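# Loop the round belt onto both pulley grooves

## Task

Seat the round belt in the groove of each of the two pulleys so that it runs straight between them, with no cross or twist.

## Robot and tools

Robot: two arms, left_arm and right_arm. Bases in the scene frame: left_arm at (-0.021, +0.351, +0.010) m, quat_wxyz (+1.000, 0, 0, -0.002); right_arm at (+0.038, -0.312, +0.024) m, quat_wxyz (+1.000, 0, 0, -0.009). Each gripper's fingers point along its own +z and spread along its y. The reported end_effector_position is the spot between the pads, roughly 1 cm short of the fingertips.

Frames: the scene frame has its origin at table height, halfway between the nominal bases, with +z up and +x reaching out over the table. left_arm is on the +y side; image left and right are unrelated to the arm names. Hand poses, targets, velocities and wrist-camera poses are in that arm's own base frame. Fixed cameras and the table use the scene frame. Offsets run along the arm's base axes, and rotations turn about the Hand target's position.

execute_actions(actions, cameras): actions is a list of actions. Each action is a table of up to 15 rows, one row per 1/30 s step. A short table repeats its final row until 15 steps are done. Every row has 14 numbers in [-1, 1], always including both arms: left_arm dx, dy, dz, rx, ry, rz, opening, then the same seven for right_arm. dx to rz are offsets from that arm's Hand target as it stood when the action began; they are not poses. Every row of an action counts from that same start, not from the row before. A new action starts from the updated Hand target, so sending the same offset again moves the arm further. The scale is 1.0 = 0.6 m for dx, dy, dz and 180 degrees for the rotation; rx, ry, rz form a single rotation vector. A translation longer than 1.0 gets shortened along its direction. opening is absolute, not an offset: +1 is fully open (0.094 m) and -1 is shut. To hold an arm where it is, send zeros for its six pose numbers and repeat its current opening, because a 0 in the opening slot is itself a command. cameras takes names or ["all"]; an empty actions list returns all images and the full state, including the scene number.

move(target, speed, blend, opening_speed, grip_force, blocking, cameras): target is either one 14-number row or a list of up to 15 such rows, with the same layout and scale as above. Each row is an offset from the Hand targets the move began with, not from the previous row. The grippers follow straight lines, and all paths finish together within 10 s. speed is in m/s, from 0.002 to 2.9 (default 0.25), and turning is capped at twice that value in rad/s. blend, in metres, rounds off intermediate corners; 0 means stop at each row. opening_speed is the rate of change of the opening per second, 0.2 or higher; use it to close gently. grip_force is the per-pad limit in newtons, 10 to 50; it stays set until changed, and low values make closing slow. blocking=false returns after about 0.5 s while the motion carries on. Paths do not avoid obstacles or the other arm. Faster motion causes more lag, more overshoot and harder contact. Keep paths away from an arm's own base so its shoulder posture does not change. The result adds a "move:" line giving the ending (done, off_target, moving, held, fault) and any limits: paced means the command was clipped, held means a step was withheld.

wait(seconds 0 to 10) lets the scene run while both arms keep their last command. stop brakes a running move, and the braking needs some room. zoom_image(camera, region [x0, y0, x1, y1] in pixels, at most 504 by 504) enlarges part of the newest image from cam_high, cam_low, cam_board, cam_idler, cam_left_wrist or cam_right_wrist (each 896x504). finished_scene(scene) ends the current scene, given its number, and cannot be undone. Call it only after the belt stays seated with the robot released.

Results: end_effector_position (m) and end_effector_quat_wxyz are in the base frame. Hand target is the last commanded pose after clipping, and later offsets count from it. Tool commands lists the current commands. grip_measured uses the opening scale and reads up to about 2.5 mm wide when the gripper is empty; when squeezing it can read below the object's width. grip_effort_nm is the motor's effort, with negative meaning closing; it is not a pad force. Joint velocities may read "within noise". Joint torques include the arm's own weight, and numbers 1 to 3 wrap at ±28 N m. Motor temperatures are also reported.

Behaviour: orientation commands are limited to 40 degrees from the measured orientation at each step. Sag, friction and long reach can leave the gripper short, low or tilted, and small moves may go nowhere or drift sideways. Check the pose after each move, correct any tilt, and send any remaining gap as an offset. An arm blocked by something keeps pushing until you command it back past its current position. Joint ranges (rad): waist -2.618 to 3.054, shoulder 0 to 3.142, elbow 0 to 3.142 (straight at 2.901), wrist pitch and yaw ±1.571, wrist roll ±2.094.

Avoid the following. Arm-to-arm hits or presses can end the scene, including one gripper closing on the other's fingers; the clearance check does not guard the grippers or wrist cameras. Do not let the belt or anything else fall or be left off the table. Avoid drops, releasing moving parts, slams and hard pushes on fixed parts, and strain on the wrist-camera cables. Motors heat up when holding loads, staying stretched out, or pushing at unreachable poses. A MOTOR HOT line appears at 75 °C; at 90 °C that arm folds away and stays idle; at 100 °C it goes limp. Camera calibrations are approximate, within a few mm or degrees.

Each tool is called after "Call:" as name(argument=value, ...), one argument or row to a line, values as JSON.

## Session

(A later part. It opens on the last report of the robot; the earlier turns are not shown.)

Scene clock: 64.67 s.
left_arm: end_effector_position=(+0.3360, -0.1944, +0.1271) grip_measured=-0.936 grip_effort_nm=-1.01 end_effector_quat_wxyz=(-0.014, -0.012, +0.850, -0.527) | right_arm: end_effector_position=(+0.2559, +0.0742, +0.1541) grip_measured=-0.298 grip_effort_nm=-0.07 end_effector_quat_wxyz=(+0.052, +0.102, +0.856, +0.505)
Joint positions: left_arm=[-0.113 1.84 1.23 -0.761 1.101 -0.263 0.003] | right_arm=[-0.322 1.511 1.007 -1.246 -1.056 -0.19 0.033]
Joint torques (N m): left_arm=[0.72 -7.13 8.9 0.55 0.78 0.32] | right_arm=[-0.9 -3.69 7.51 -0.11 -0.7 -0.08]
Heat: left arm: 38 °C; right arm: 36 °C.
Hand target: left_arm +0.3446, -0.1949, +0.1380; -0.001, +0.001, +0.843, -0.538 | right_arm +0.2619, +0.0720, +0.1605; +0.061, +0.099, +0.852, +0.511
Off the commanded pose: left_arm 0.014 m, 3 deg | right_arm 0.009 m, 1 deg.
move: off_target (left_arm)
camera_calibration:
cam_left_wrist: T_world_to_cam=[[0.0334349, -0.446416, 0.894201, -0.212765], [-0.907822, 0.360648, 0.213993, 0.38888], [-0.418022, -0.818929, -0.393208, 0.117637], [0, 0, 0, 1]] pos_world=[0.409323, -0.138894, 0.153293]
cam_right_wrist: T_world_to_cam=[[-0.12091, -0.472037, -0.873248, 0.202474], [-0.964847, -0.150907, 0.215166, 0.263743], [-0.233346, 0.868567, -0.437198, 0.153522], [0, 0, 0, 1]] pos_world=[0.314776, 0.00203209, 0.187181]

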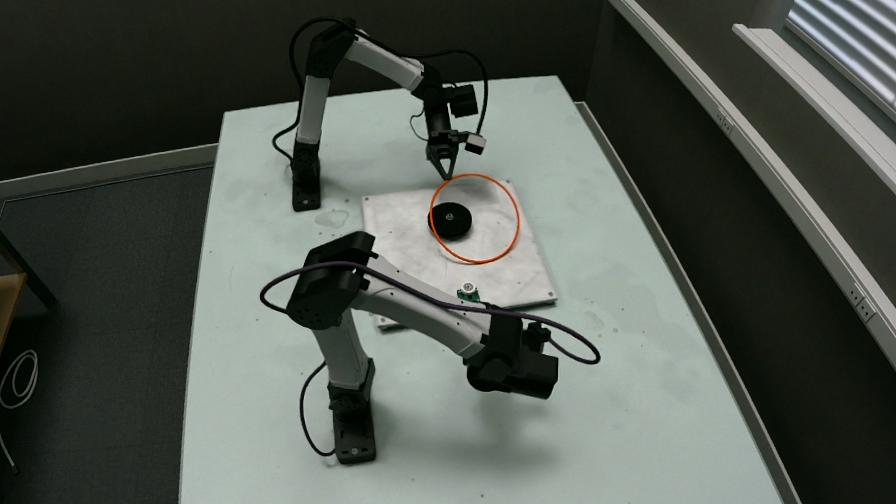

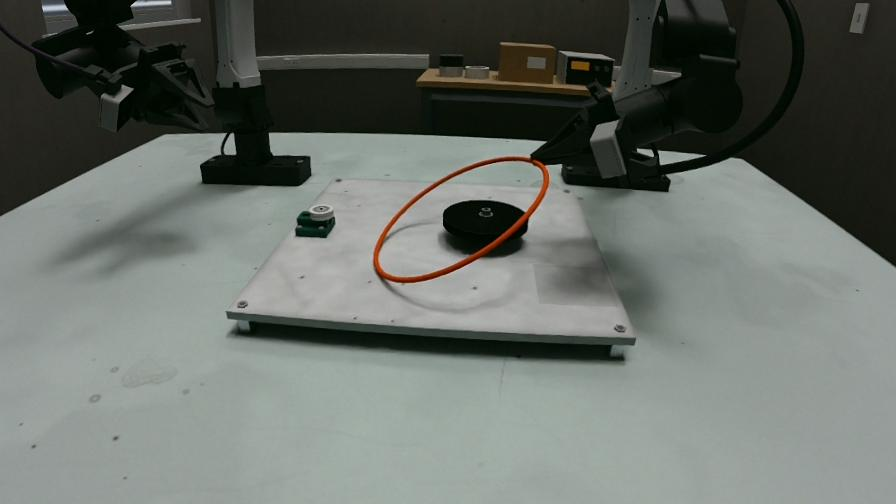

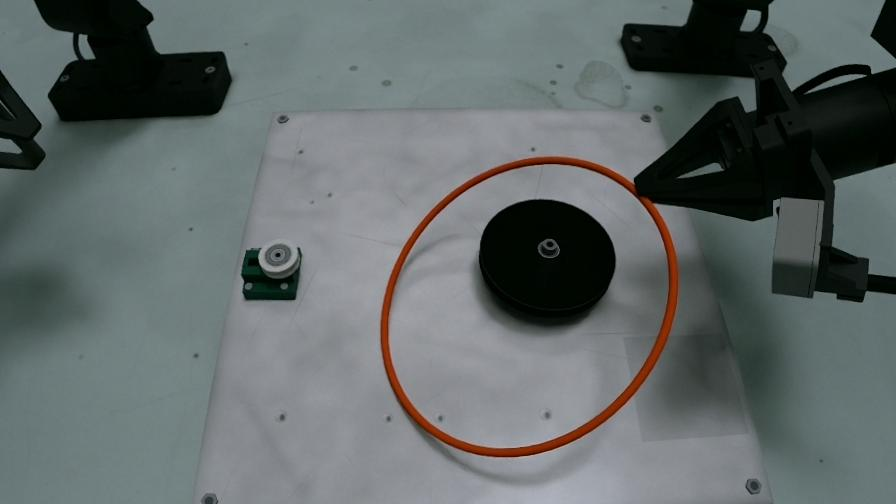

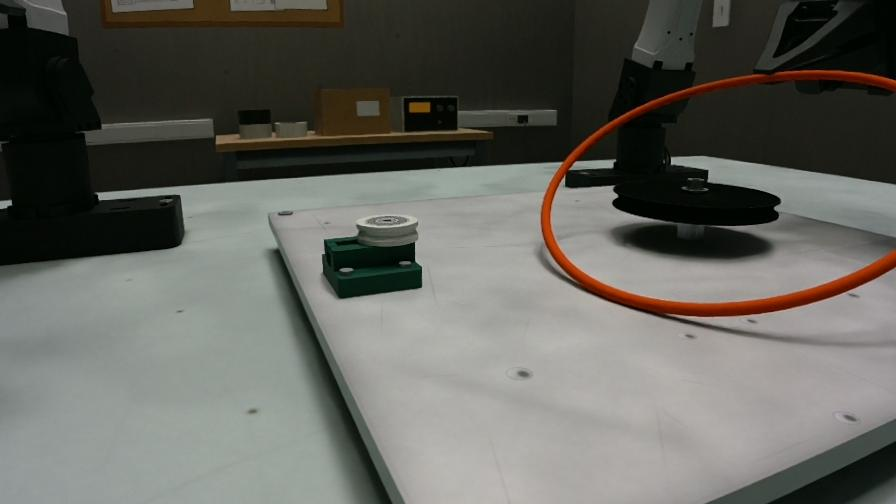

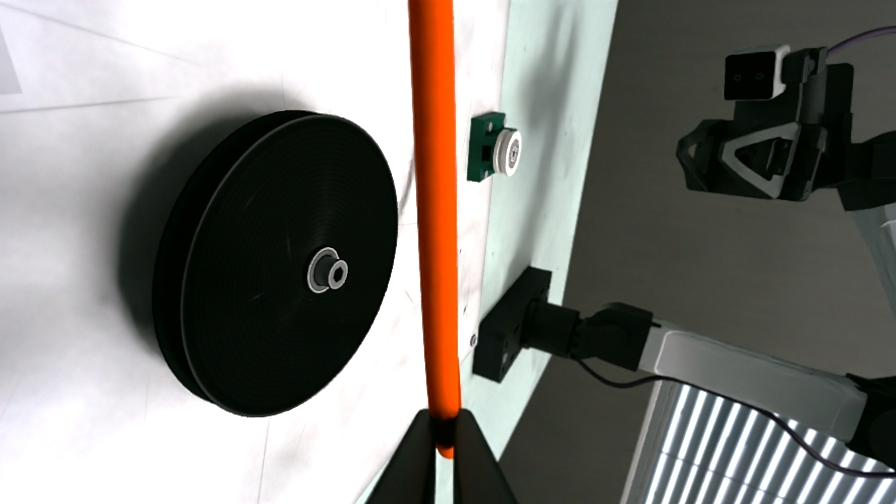

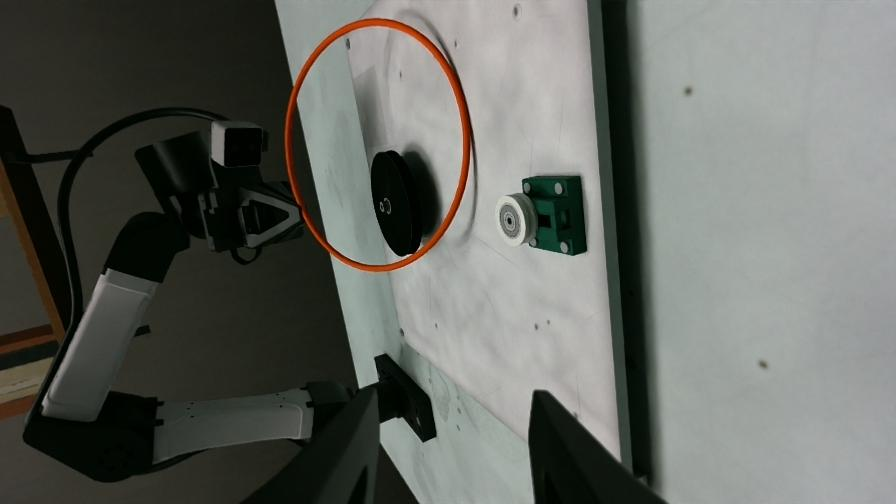

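Call:
move(
  target=[0,0,0.06,0,0,-0.111,-1,0,0,0,0,0,0,-0.3],
  speed=0.1,
  cameras=["all"],
)

Scene clock: 68.13 s.
left_arm: end_effector_position=(+0.3413, -0.1947, +0.1643) grip_measured=-0.936 grip_effort_nm=-1.01 end_effector_quat_wxyz=(-0.078, +0.112, +0.838, -0.528) | right_arm: end_effector_position=(+0.2559, +0.0742, +0.1541) grip_measured=-0.298 grip_effort_nm=-0.07 end_effector_quat_wxyz=(+0.052, +0.102, +0.856, +0.505)
Joint positions: left_arm=[-0.113 2.133 1.783 -1.555 1.098 0.36 0.003] | right_arm=[-0.322 1.511 1.007 -1.246 -1.056 -0.19 0.033]
Joint torques (N m): left_arm=[-0.03 -9.95 8.25 -0.38 0.48 0.32] | right_arm=[-1.09 -3.59 7.75 -0.12 -0.7 -0.09]
Heat: left arm: 37 °C; right arm: 36 °C.
Hand target: left_arm +0.3446, -0.1949, +0.1739; -0.094, +0.147, +0.830, -0.530 | right_arm +0.2619, +0.0720, +0.1605; +0.061, +0.099, +0.852, +0.511
Off the commanded pose: left_arm 0.010 m, 4 deg | right_arm 0.009 m, 1 deg.
joint sent to its limit (left arm) — joint 4 (wrist pitch), lower limit. The joint targets are off in orientation, not in position.
move: off_target (left_arm)
camera_calibration:
cam_left_wrist: T_world_to_cam=[[-0.107707, -0.419203, 0.901481, -0.194097], [-0.77737, 0.600765, 0.186487, 0.39265], [-0.619754, -0.680698, -0.390582, 0.229561], [0, 0, 0, 1]] pos_world=[0.4266, -0.160995, 0.191413]
cam_right_wrist: T_world_to_cam=[[-0.12091, -0.472037, -0.873248, 0.202474], [-0.964847, -0.150907, 0.215166, 0.263743], [-0.233346, 0.868567, -0.437198, 0.153522], [0, 0, 0, 1]] pos_world=[0.314776, 0.00203209, 0.187181]

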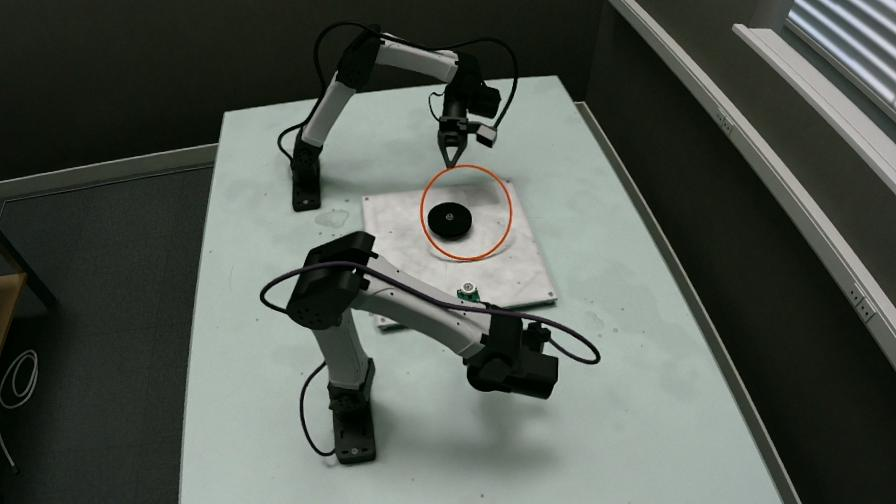

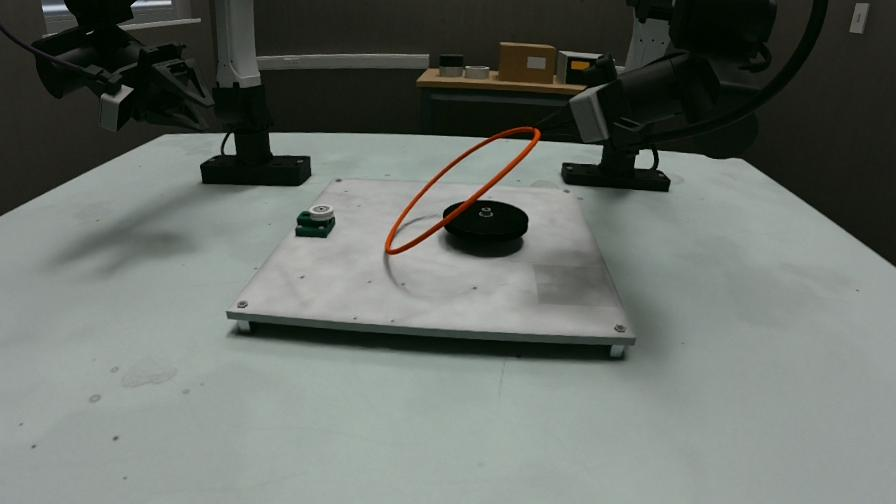

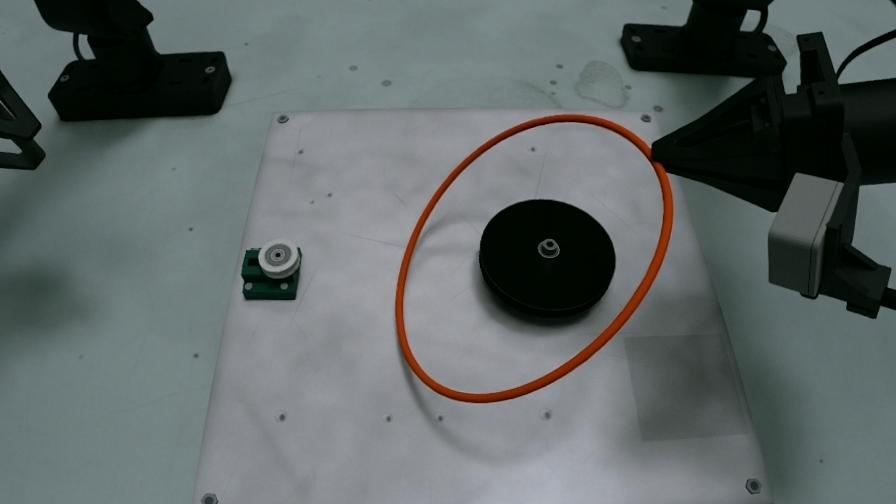

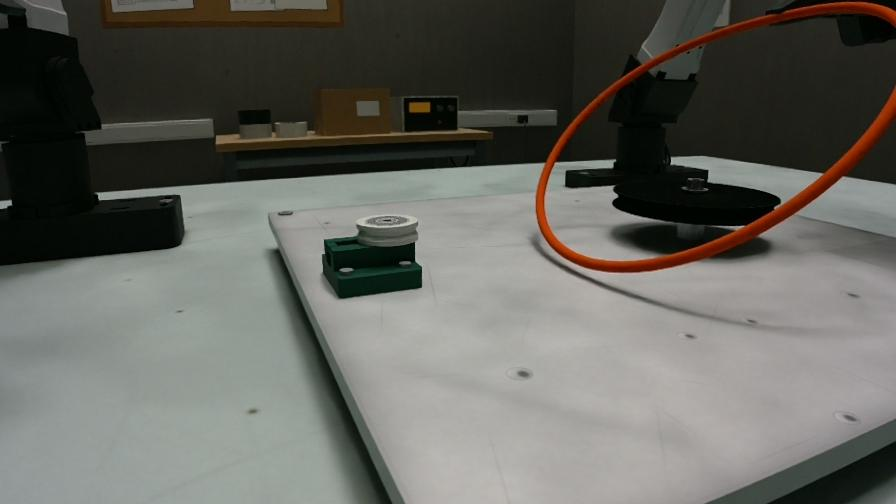

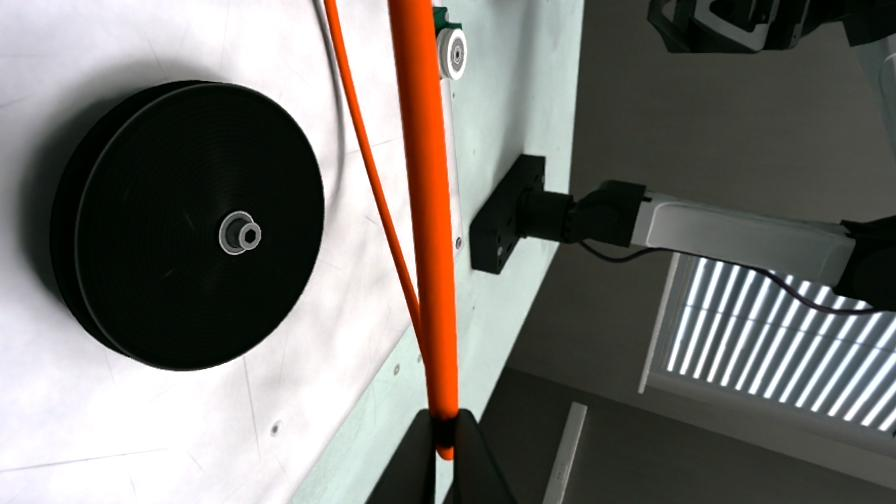

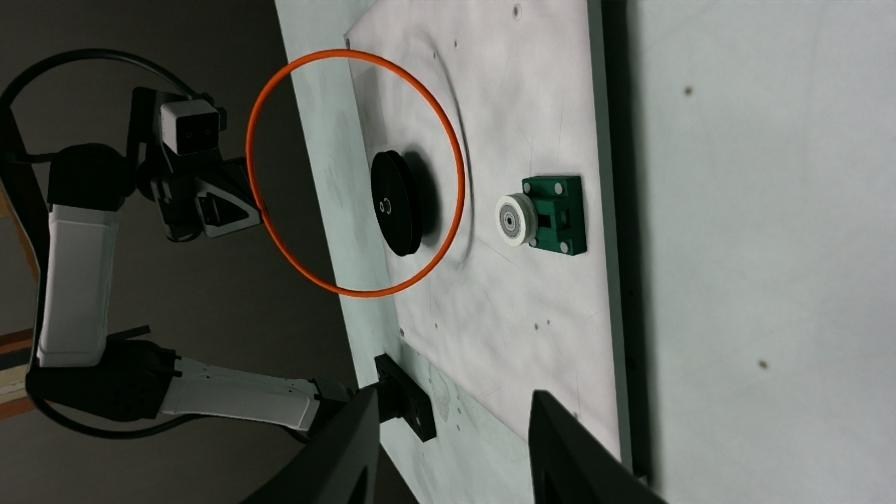

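Call:
move(
  target=[
    [0,0,0,0,0,0,-1,0.03,0.12,0,-0.081,0.022,0,-0.3],
    [0,0,0,0,0,0,-1,0.03,0.255,-0.09,-0.081,0.022,0,-0.3],
  ],
  speed=0.12,
  blend=[0.02,0],
  cameras=["cam_low","cam_board","cam_idler","cam_right_wrist"],
)

Scene clock: 74.63 s.
left_arm: end_effector_position=(+0.3412, -0.1946, +0.1642) grip_measured=-0.936 grip_effort_nm=-1.01 end_effector_quat_wxyz=(-0.078, +0.113, +0.838, -0.528) | right_arm: end_effector_position=(+0.2801, +0.2256, +0.1138) grip_measured=-0.298 grip_effort_nm=-0.07 end_effector_quat_wxyz=(+0.044, +0.103, +0.909, +0.402)
Joint positions: left_arm=[-0.113 2.133 1.783 -1.556 1.097 0.361 0.003] | right_arm=[0.378 1.469 0.896 -0.441 -0.656 0.799 0.033]
Joint torques (N m): left_arm=[-0.03 -9.96 8.25 -0.37 0.47 0.33] | right_arm=[0.28 -4.31 5.46 1.46 -0.09 0.1]
Heat: left arm: 35 °C; right arm: 36 °C.
Hand target: left_arm +0.3447, -0.1949, +0.1739; -0.094, +0.147, +0.830, -0.529 | right_arm +0.2798, +0.2251, +0.1064; +0.044, +0.108, +0.911, +0.395
Off the commanded pose: left_arm 0.010 m, 4 deg | right_arm 0.007 m, 1 deg.
joint sent to its limit (left arm) — joint 4 (wrist pitch), lower limit. The joint targets are off in orientation, not in position.
move: off_target (left_arm)
camera_calibration:
cam_right_wrist: T_world_to_cam=[[-0.151681, -0.657396, -0.738122, 0.276716], [-0.953608, -0.0991393, 0.284259, 0.295844], [-0.260047, 0.746995, -0.61186, 0.0648285], [0, 0, 0, 1]] pos_world=[0.34095, 0.162815, 0.15982]
Images, in order (width x height): cam_low 896x504, cam_board 896x504, cam_idler 896x504, cam_right_wrist 896x504.

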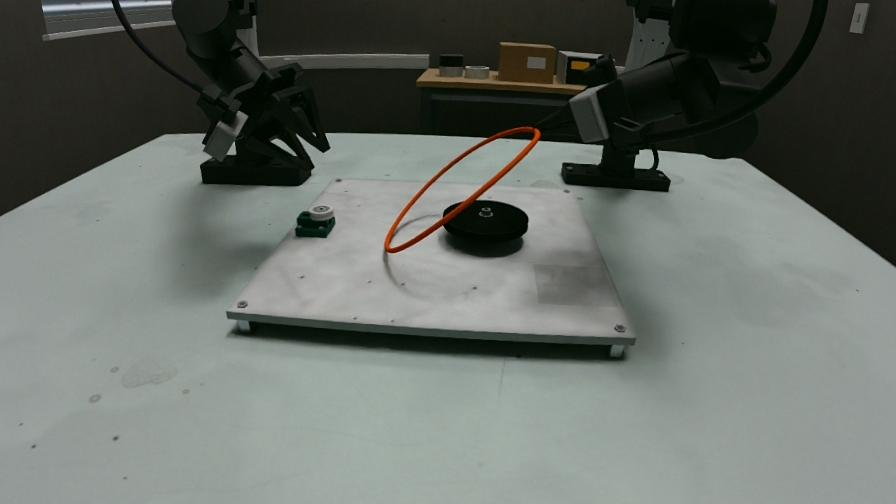

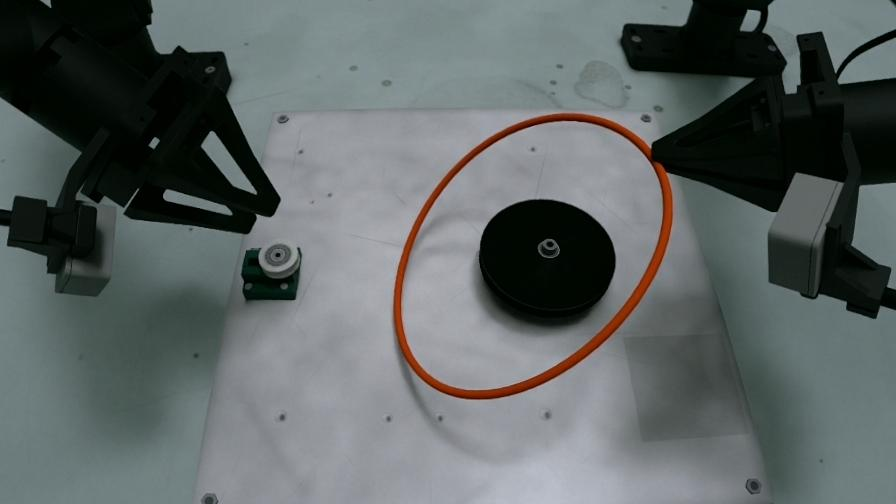

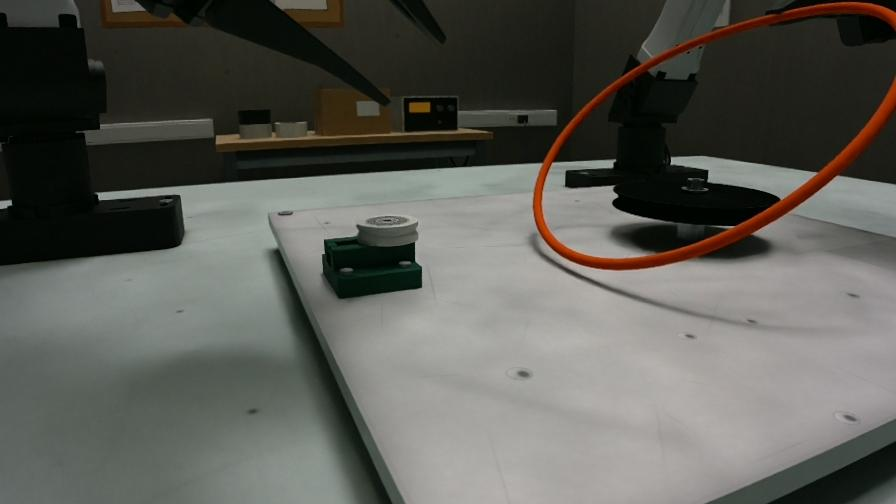

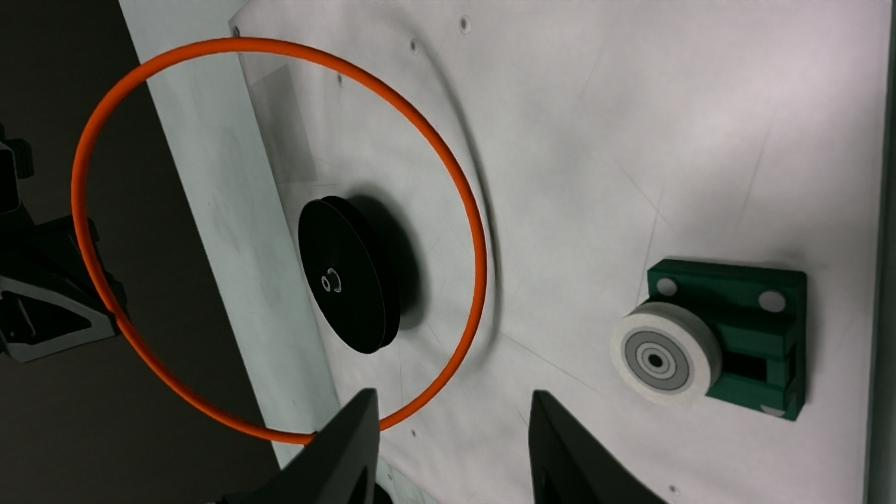

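Call:
move(
  target=[0,0,0.08,0,0,0,-1,0,0,0,0,0,0,-0.3],
  speed=0.1,
  cameras=["cam_low","cam_board","cam_idler","cam_right_wrist"],
)

Scene clock: 77.23 s.
left_arm: end_effector_position=(+0.3440, -0.1950, +0.2011) grip_measured=-0.936 grip_effort_nm=-1.01 end_effector_quat_wxyz=(-0.052, +0.102, +0.844, -0.524) | right_arm: end_effector_position=(+0.2802, +0.2256, +0.1138) grip_measured=-0.298 grip_effort_nm=-0.07 end_effector_quat_wxyz=(+0.045, +0.104, +0.909, +0.402)
Joint positions: left_arm=[-0.113 2.058 1.835 -1.558 1.097 0.256 0.003] | right_arm=[0.378 1.469 0.896 -0.44 -0.656 0.799 0.033]
Joint torques (N m): left_arm=[0.28 -11.78 8.08 -0.16 0.67 0.05] | right_arm=[0.27 -4.33 5.48 1.52 -0.08 0.15]
Motor temperatures (°C): left_arm=[27 35 35 35 26 25 28] | right_arm=[26 33 35 30 25 27 26]
Heat: left arm: 35 °C; right arm: 35 °C.
Hand target: left_arm +0.3446, -0.1949, +0.2219; -0.094, +0.147, +0.830, -0.529 | right_arm +0.2798, +0.2250, +0.1064; +0.044, +0.108, +0.911, +0.395
Off the commanded pose: left_arm 0.021 m, 7 deg | right_arm 0.007 m, 1 deg.
joint sent to its limit (left arm) — joint 4 (wrist pitch), lower limit. The joint targets are off in orientation, not in position.
move: off_target (left_arm)
camera_calibration:
cam_right_wrist: T_world_to_cam=[[-0.151881, -0.657234, -0.738225, 0.276813], [-0.953764, -0.0985312, 0.283947, 0.296], [-0.259358, 0.747219, -0.611881, 0.0647485], [0, 0, 0, 1]] pos_world=[0.341149, 0.162715, 0.15992]
Images, in order (width x height): cam_low 896x504, cam_board 896x504, cam_idler 896x504, cam_right_wrist 896x504.

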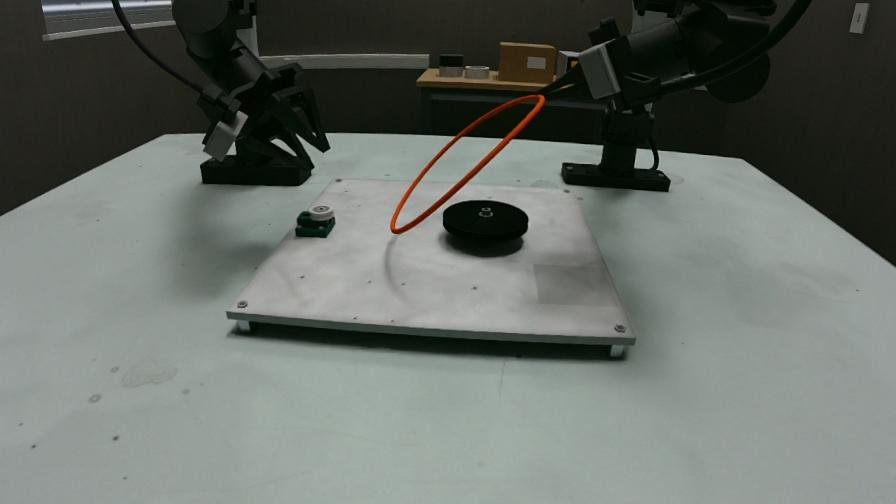

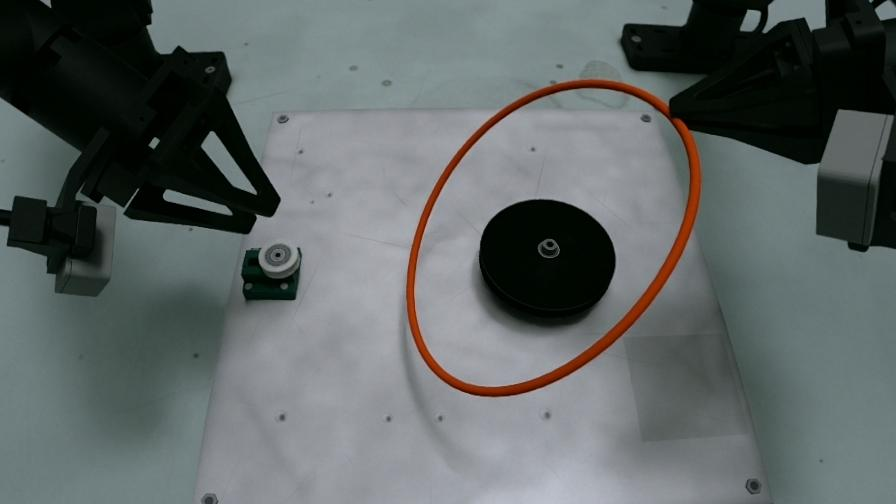

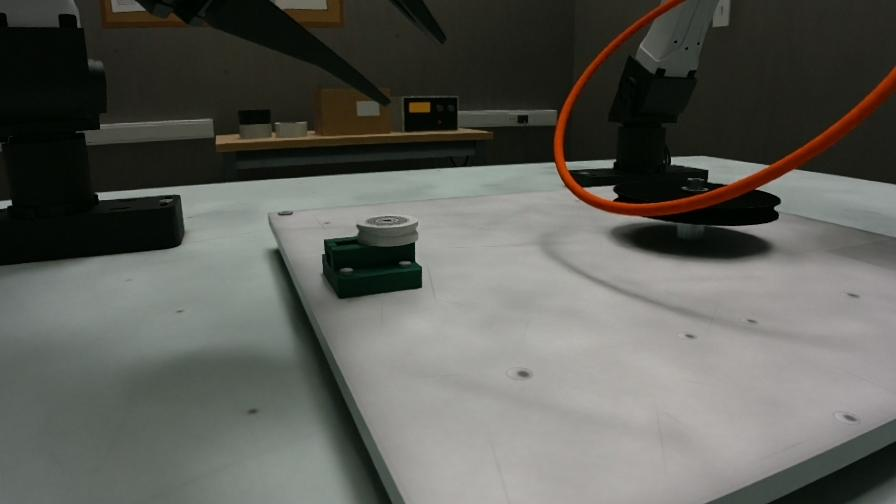

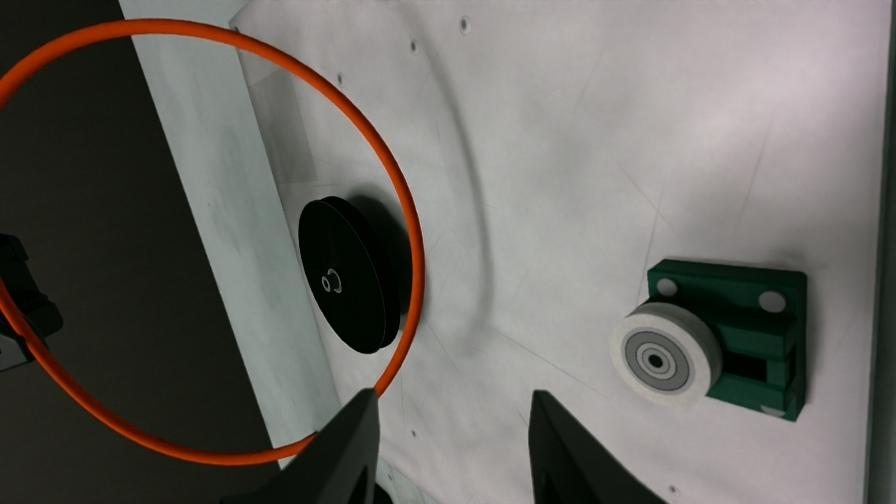

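Call:
move(
  target=[0,0,0,0,0,0,-1,-0.005,0.128,-0.088,0,0,0,0],
  speed=0.1,
  cameras=["cam_board","cam_idler","cam_right_wrist"],
)

Scene clock: 79.90 s.
left_arm: end_effector_position=(+0.3440, -0.1950, +0.2011) grip_measured=-0.936 grip_effort_nm=-1.01 end_effector_quat_wxyz=(-0.052, +0.102, +0.844, -0.524) | right_arm: end_effector_position=(+0.2764, +0.3027, +0.0601) grip_measured=-0.002 grip_effort_nm=0.11 end_effector_quat_wxyz=(+0.040, +0.103, +0.909, +0.401)
Joint positions: left_arm=[-0.113 2.058 1.835 -1.558 1.097 0.255 0.003] | right_arm=[0.618 1.685 0.852 -0.059 -0.52 1.032 0.047]
Joint torques (N m): left_arm=[0.29 -11.78 8.06 -0.16 0.67 0.04] | right_arm=[0.1 -5.57 5.34 1.77 -0.01 0.16]
Heat: left arm: 36 °C; right arm: 35 °C.
Hand target: left_arm +0.3446, -0.1949, +0.2219; -0.094, +0.147, +0.830, -0.529 | right_arm +0.2769, +0.3018, +0.0536; +0.044, +0.108, +0.911, +0.395
Off the commanded pose: left_arm 0.021 m, 7 deg | right_arm 0.007 m, 1 deg.
joint sent to its limit (left arm) — joint 4 (wrist pitch), lower limit. The joint targets are off in orientation, not in position.
move: off_target (left_arm)
camera_calibration:
cam_right_wrist: T_world_to_cam=[[-0.154878, -0.658966, -0.736055, 0.28851], [-0.951219, -0.101756, 0.291251, 0.315009], [-0.266822, 0.745258, -0.611061, -0.0242179], [0, 0, 0, 1]] pos_world=[0.337865, 0.240221, 0.105814]
Images, in order (width x height): cam_board 896x504, cam_idler 896x504, cam_right_wrist 896x504.

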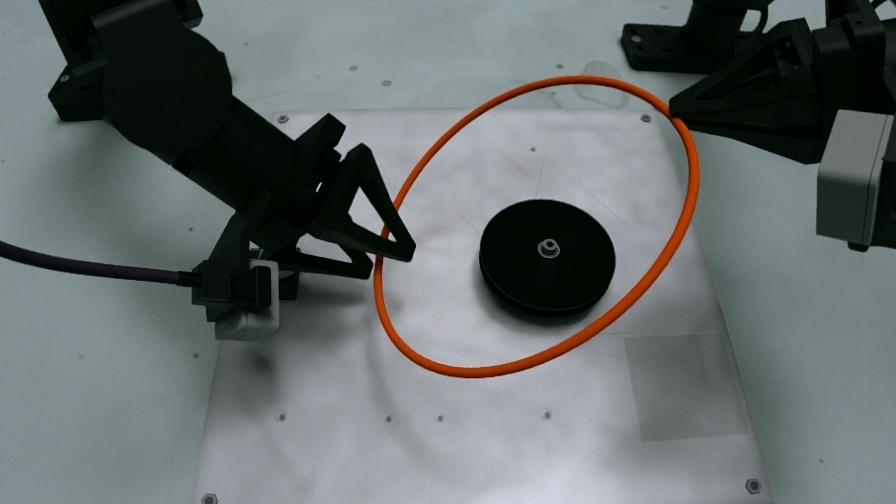

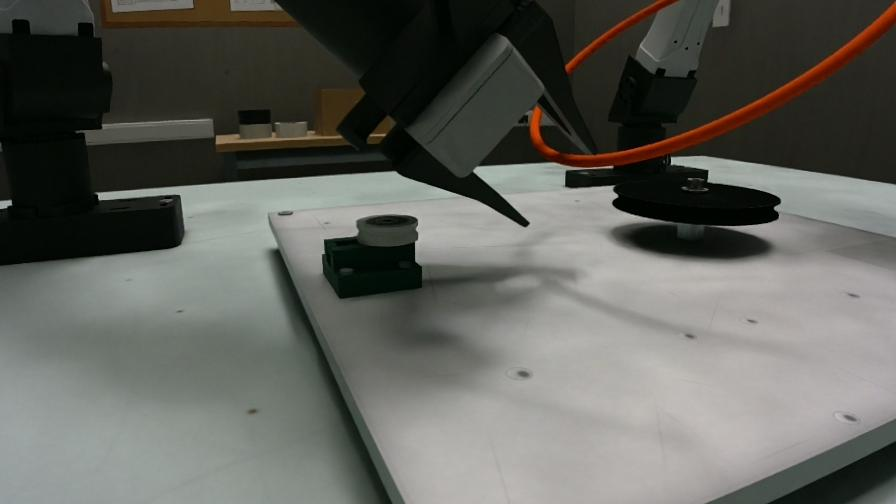

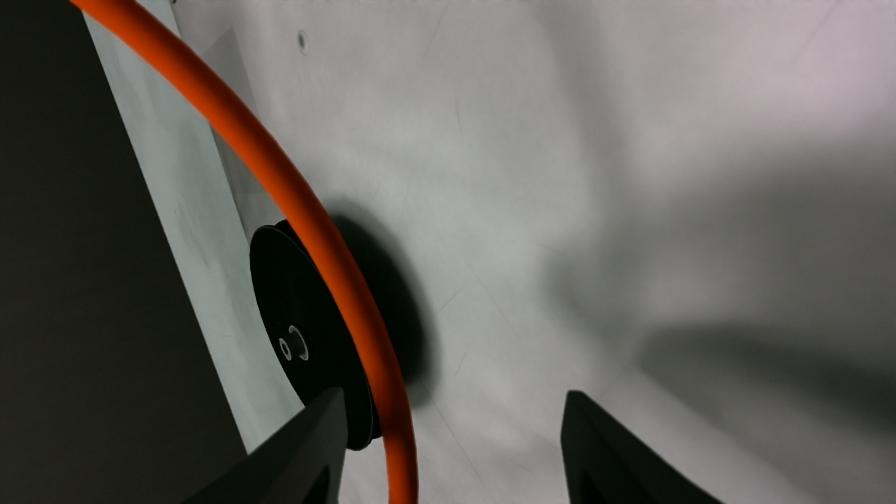

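Call:
move(
  target=[
    [0,0,0,0,0,0,-1,0.002,0.01,0.011,0,0,0,0],
    [0,0,0,0,0,0,-1,0.002,0.01,0.011,0,0,0,-1],
  ],
  speed=0.05,
  opening_speed=0.4,
  cameras=["all"],
)

Scene clock: 84.53 s.
left_arm: end_effector_position=(+0.3440, -0.1950, +0.2011) grip_measured=-0.936 grip_effort_nm=-1.01 end_effector_quat_wxyz=(-0.052, +0.102, +0.844, -0.524) | right_arm: end_effector_position=(+0.2742, +0.3051, +0.0595) grip_measured=-0.907 grip_effort_nm=-0.99 end_effector_quat_wxyz=(+0.039, +0.106, +0.910, +0.399)
Joint positions: left_arm=[-0.113 2.058 1.835 -1.558 1.097 0.255 0.003] | right_arm=[0.63 1.685 0.852 -0.058 -0.511 1.045 0.004]
Joint torques (N m): left_arm=[0.29 -11.78 8.06 -0.16 0.66 0.04] | right_arm=[0.5 -5.61 7.6 1.47 0.04 0.11]
Heat: left arm: 38 °C; right arm: 34 °C.
Hand target: left_arm +0.3446, -0.1949, +0.2219; -0.094, +0.147, +0.830, -0.529 | right_arm +0.2781, +0.3078, +0.0602; +0.044, +0.108, +0.911, +0.395
Off the commanded pose: left_arm 0.021 m, 7 deg | right_arm 0.005 m, 1 deg.
joint sent to its limit (left arm) — joint 4 (wrist pitch), lower limit. The joint targets are off in orientation, not in position.
move: off_target (left_arm)
camera_calibration:
cam_left_wrist: T_world_to_cam=[[-0.118182, -0.433193, 0.893519, -0.224637], [-0.809801, 0.562805, 0.165749, 0.395943], [-0.574678, -0.703985, -0.417314, 0.230736], [0, 0, 0, 1]] pos_world=[0.426686, -0.157715, 0.23138]
cam_right_wrist: T_world_to_cam=[[-0.160449, -0.661032, -0.733002, 0.291295], [-0.950113, -0.0978054, 0.296175, 0.311484], [-0.267473, 0.743956, -0.612362, -0.0262167], [0, 0, 0, 1]] pos_world=[0.335671, 0.242524, 0.105211]

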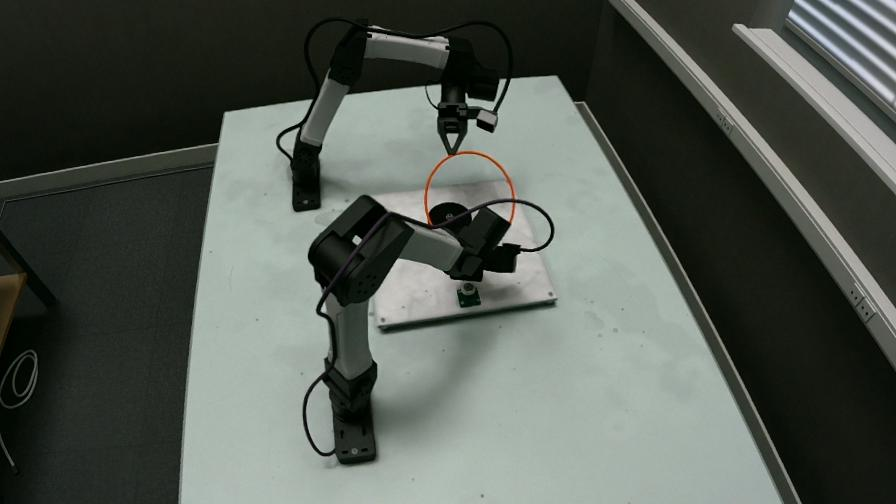

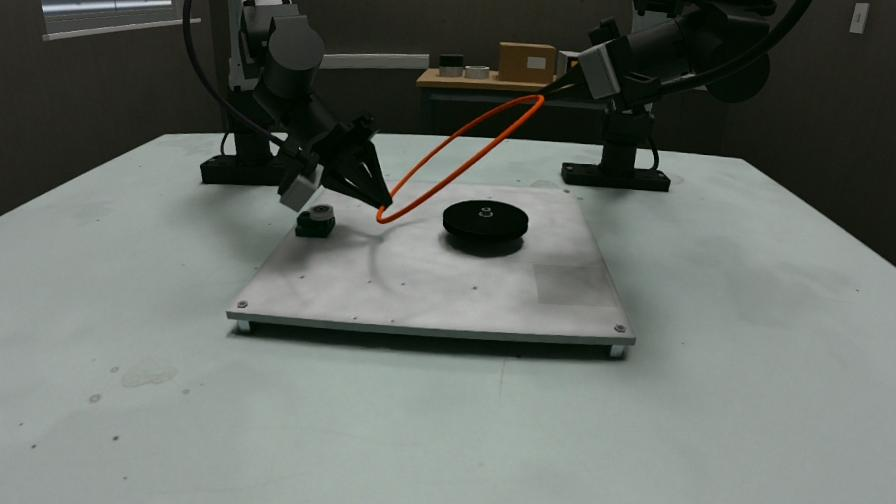

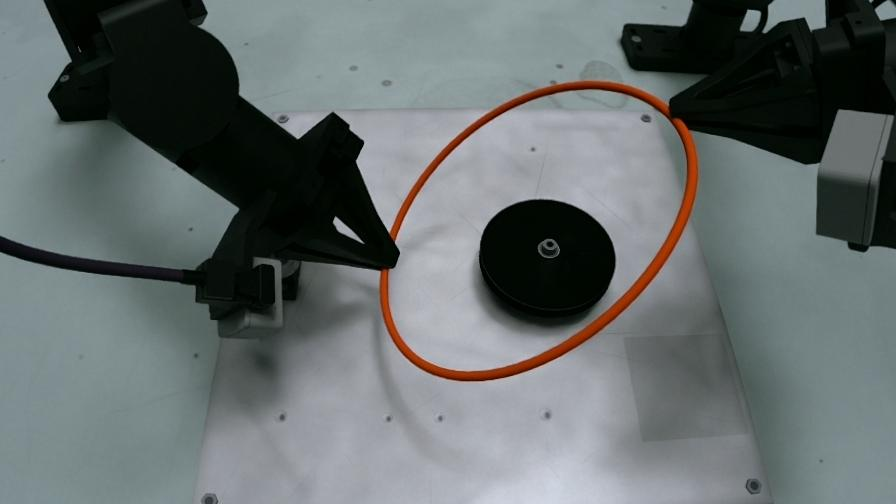

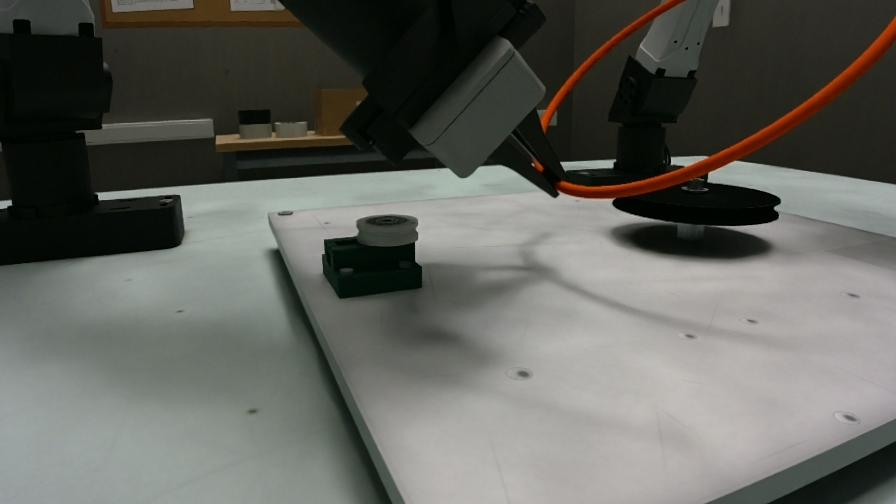

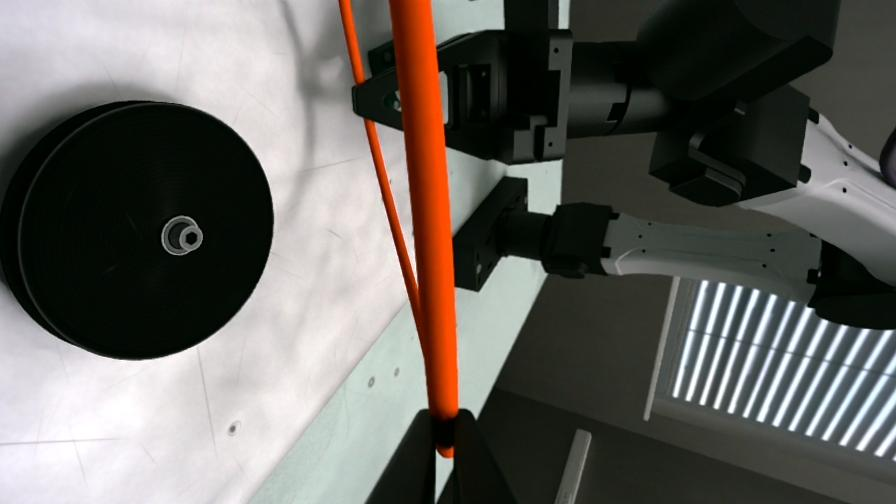

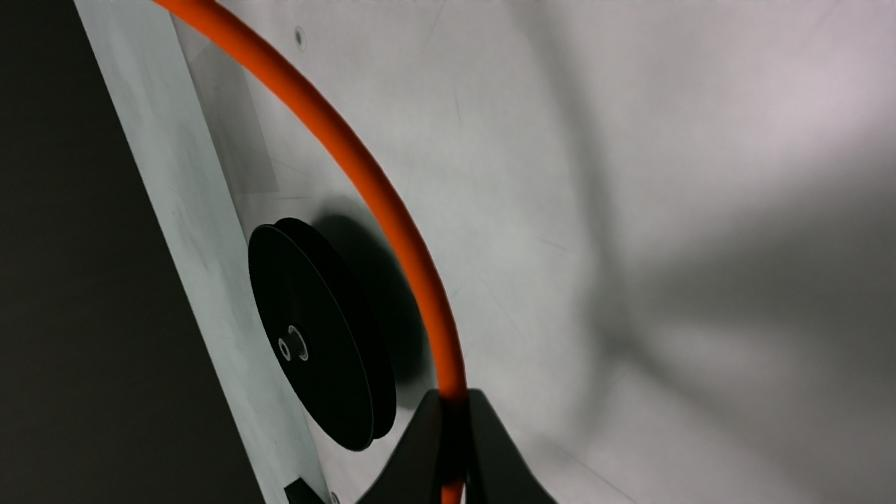

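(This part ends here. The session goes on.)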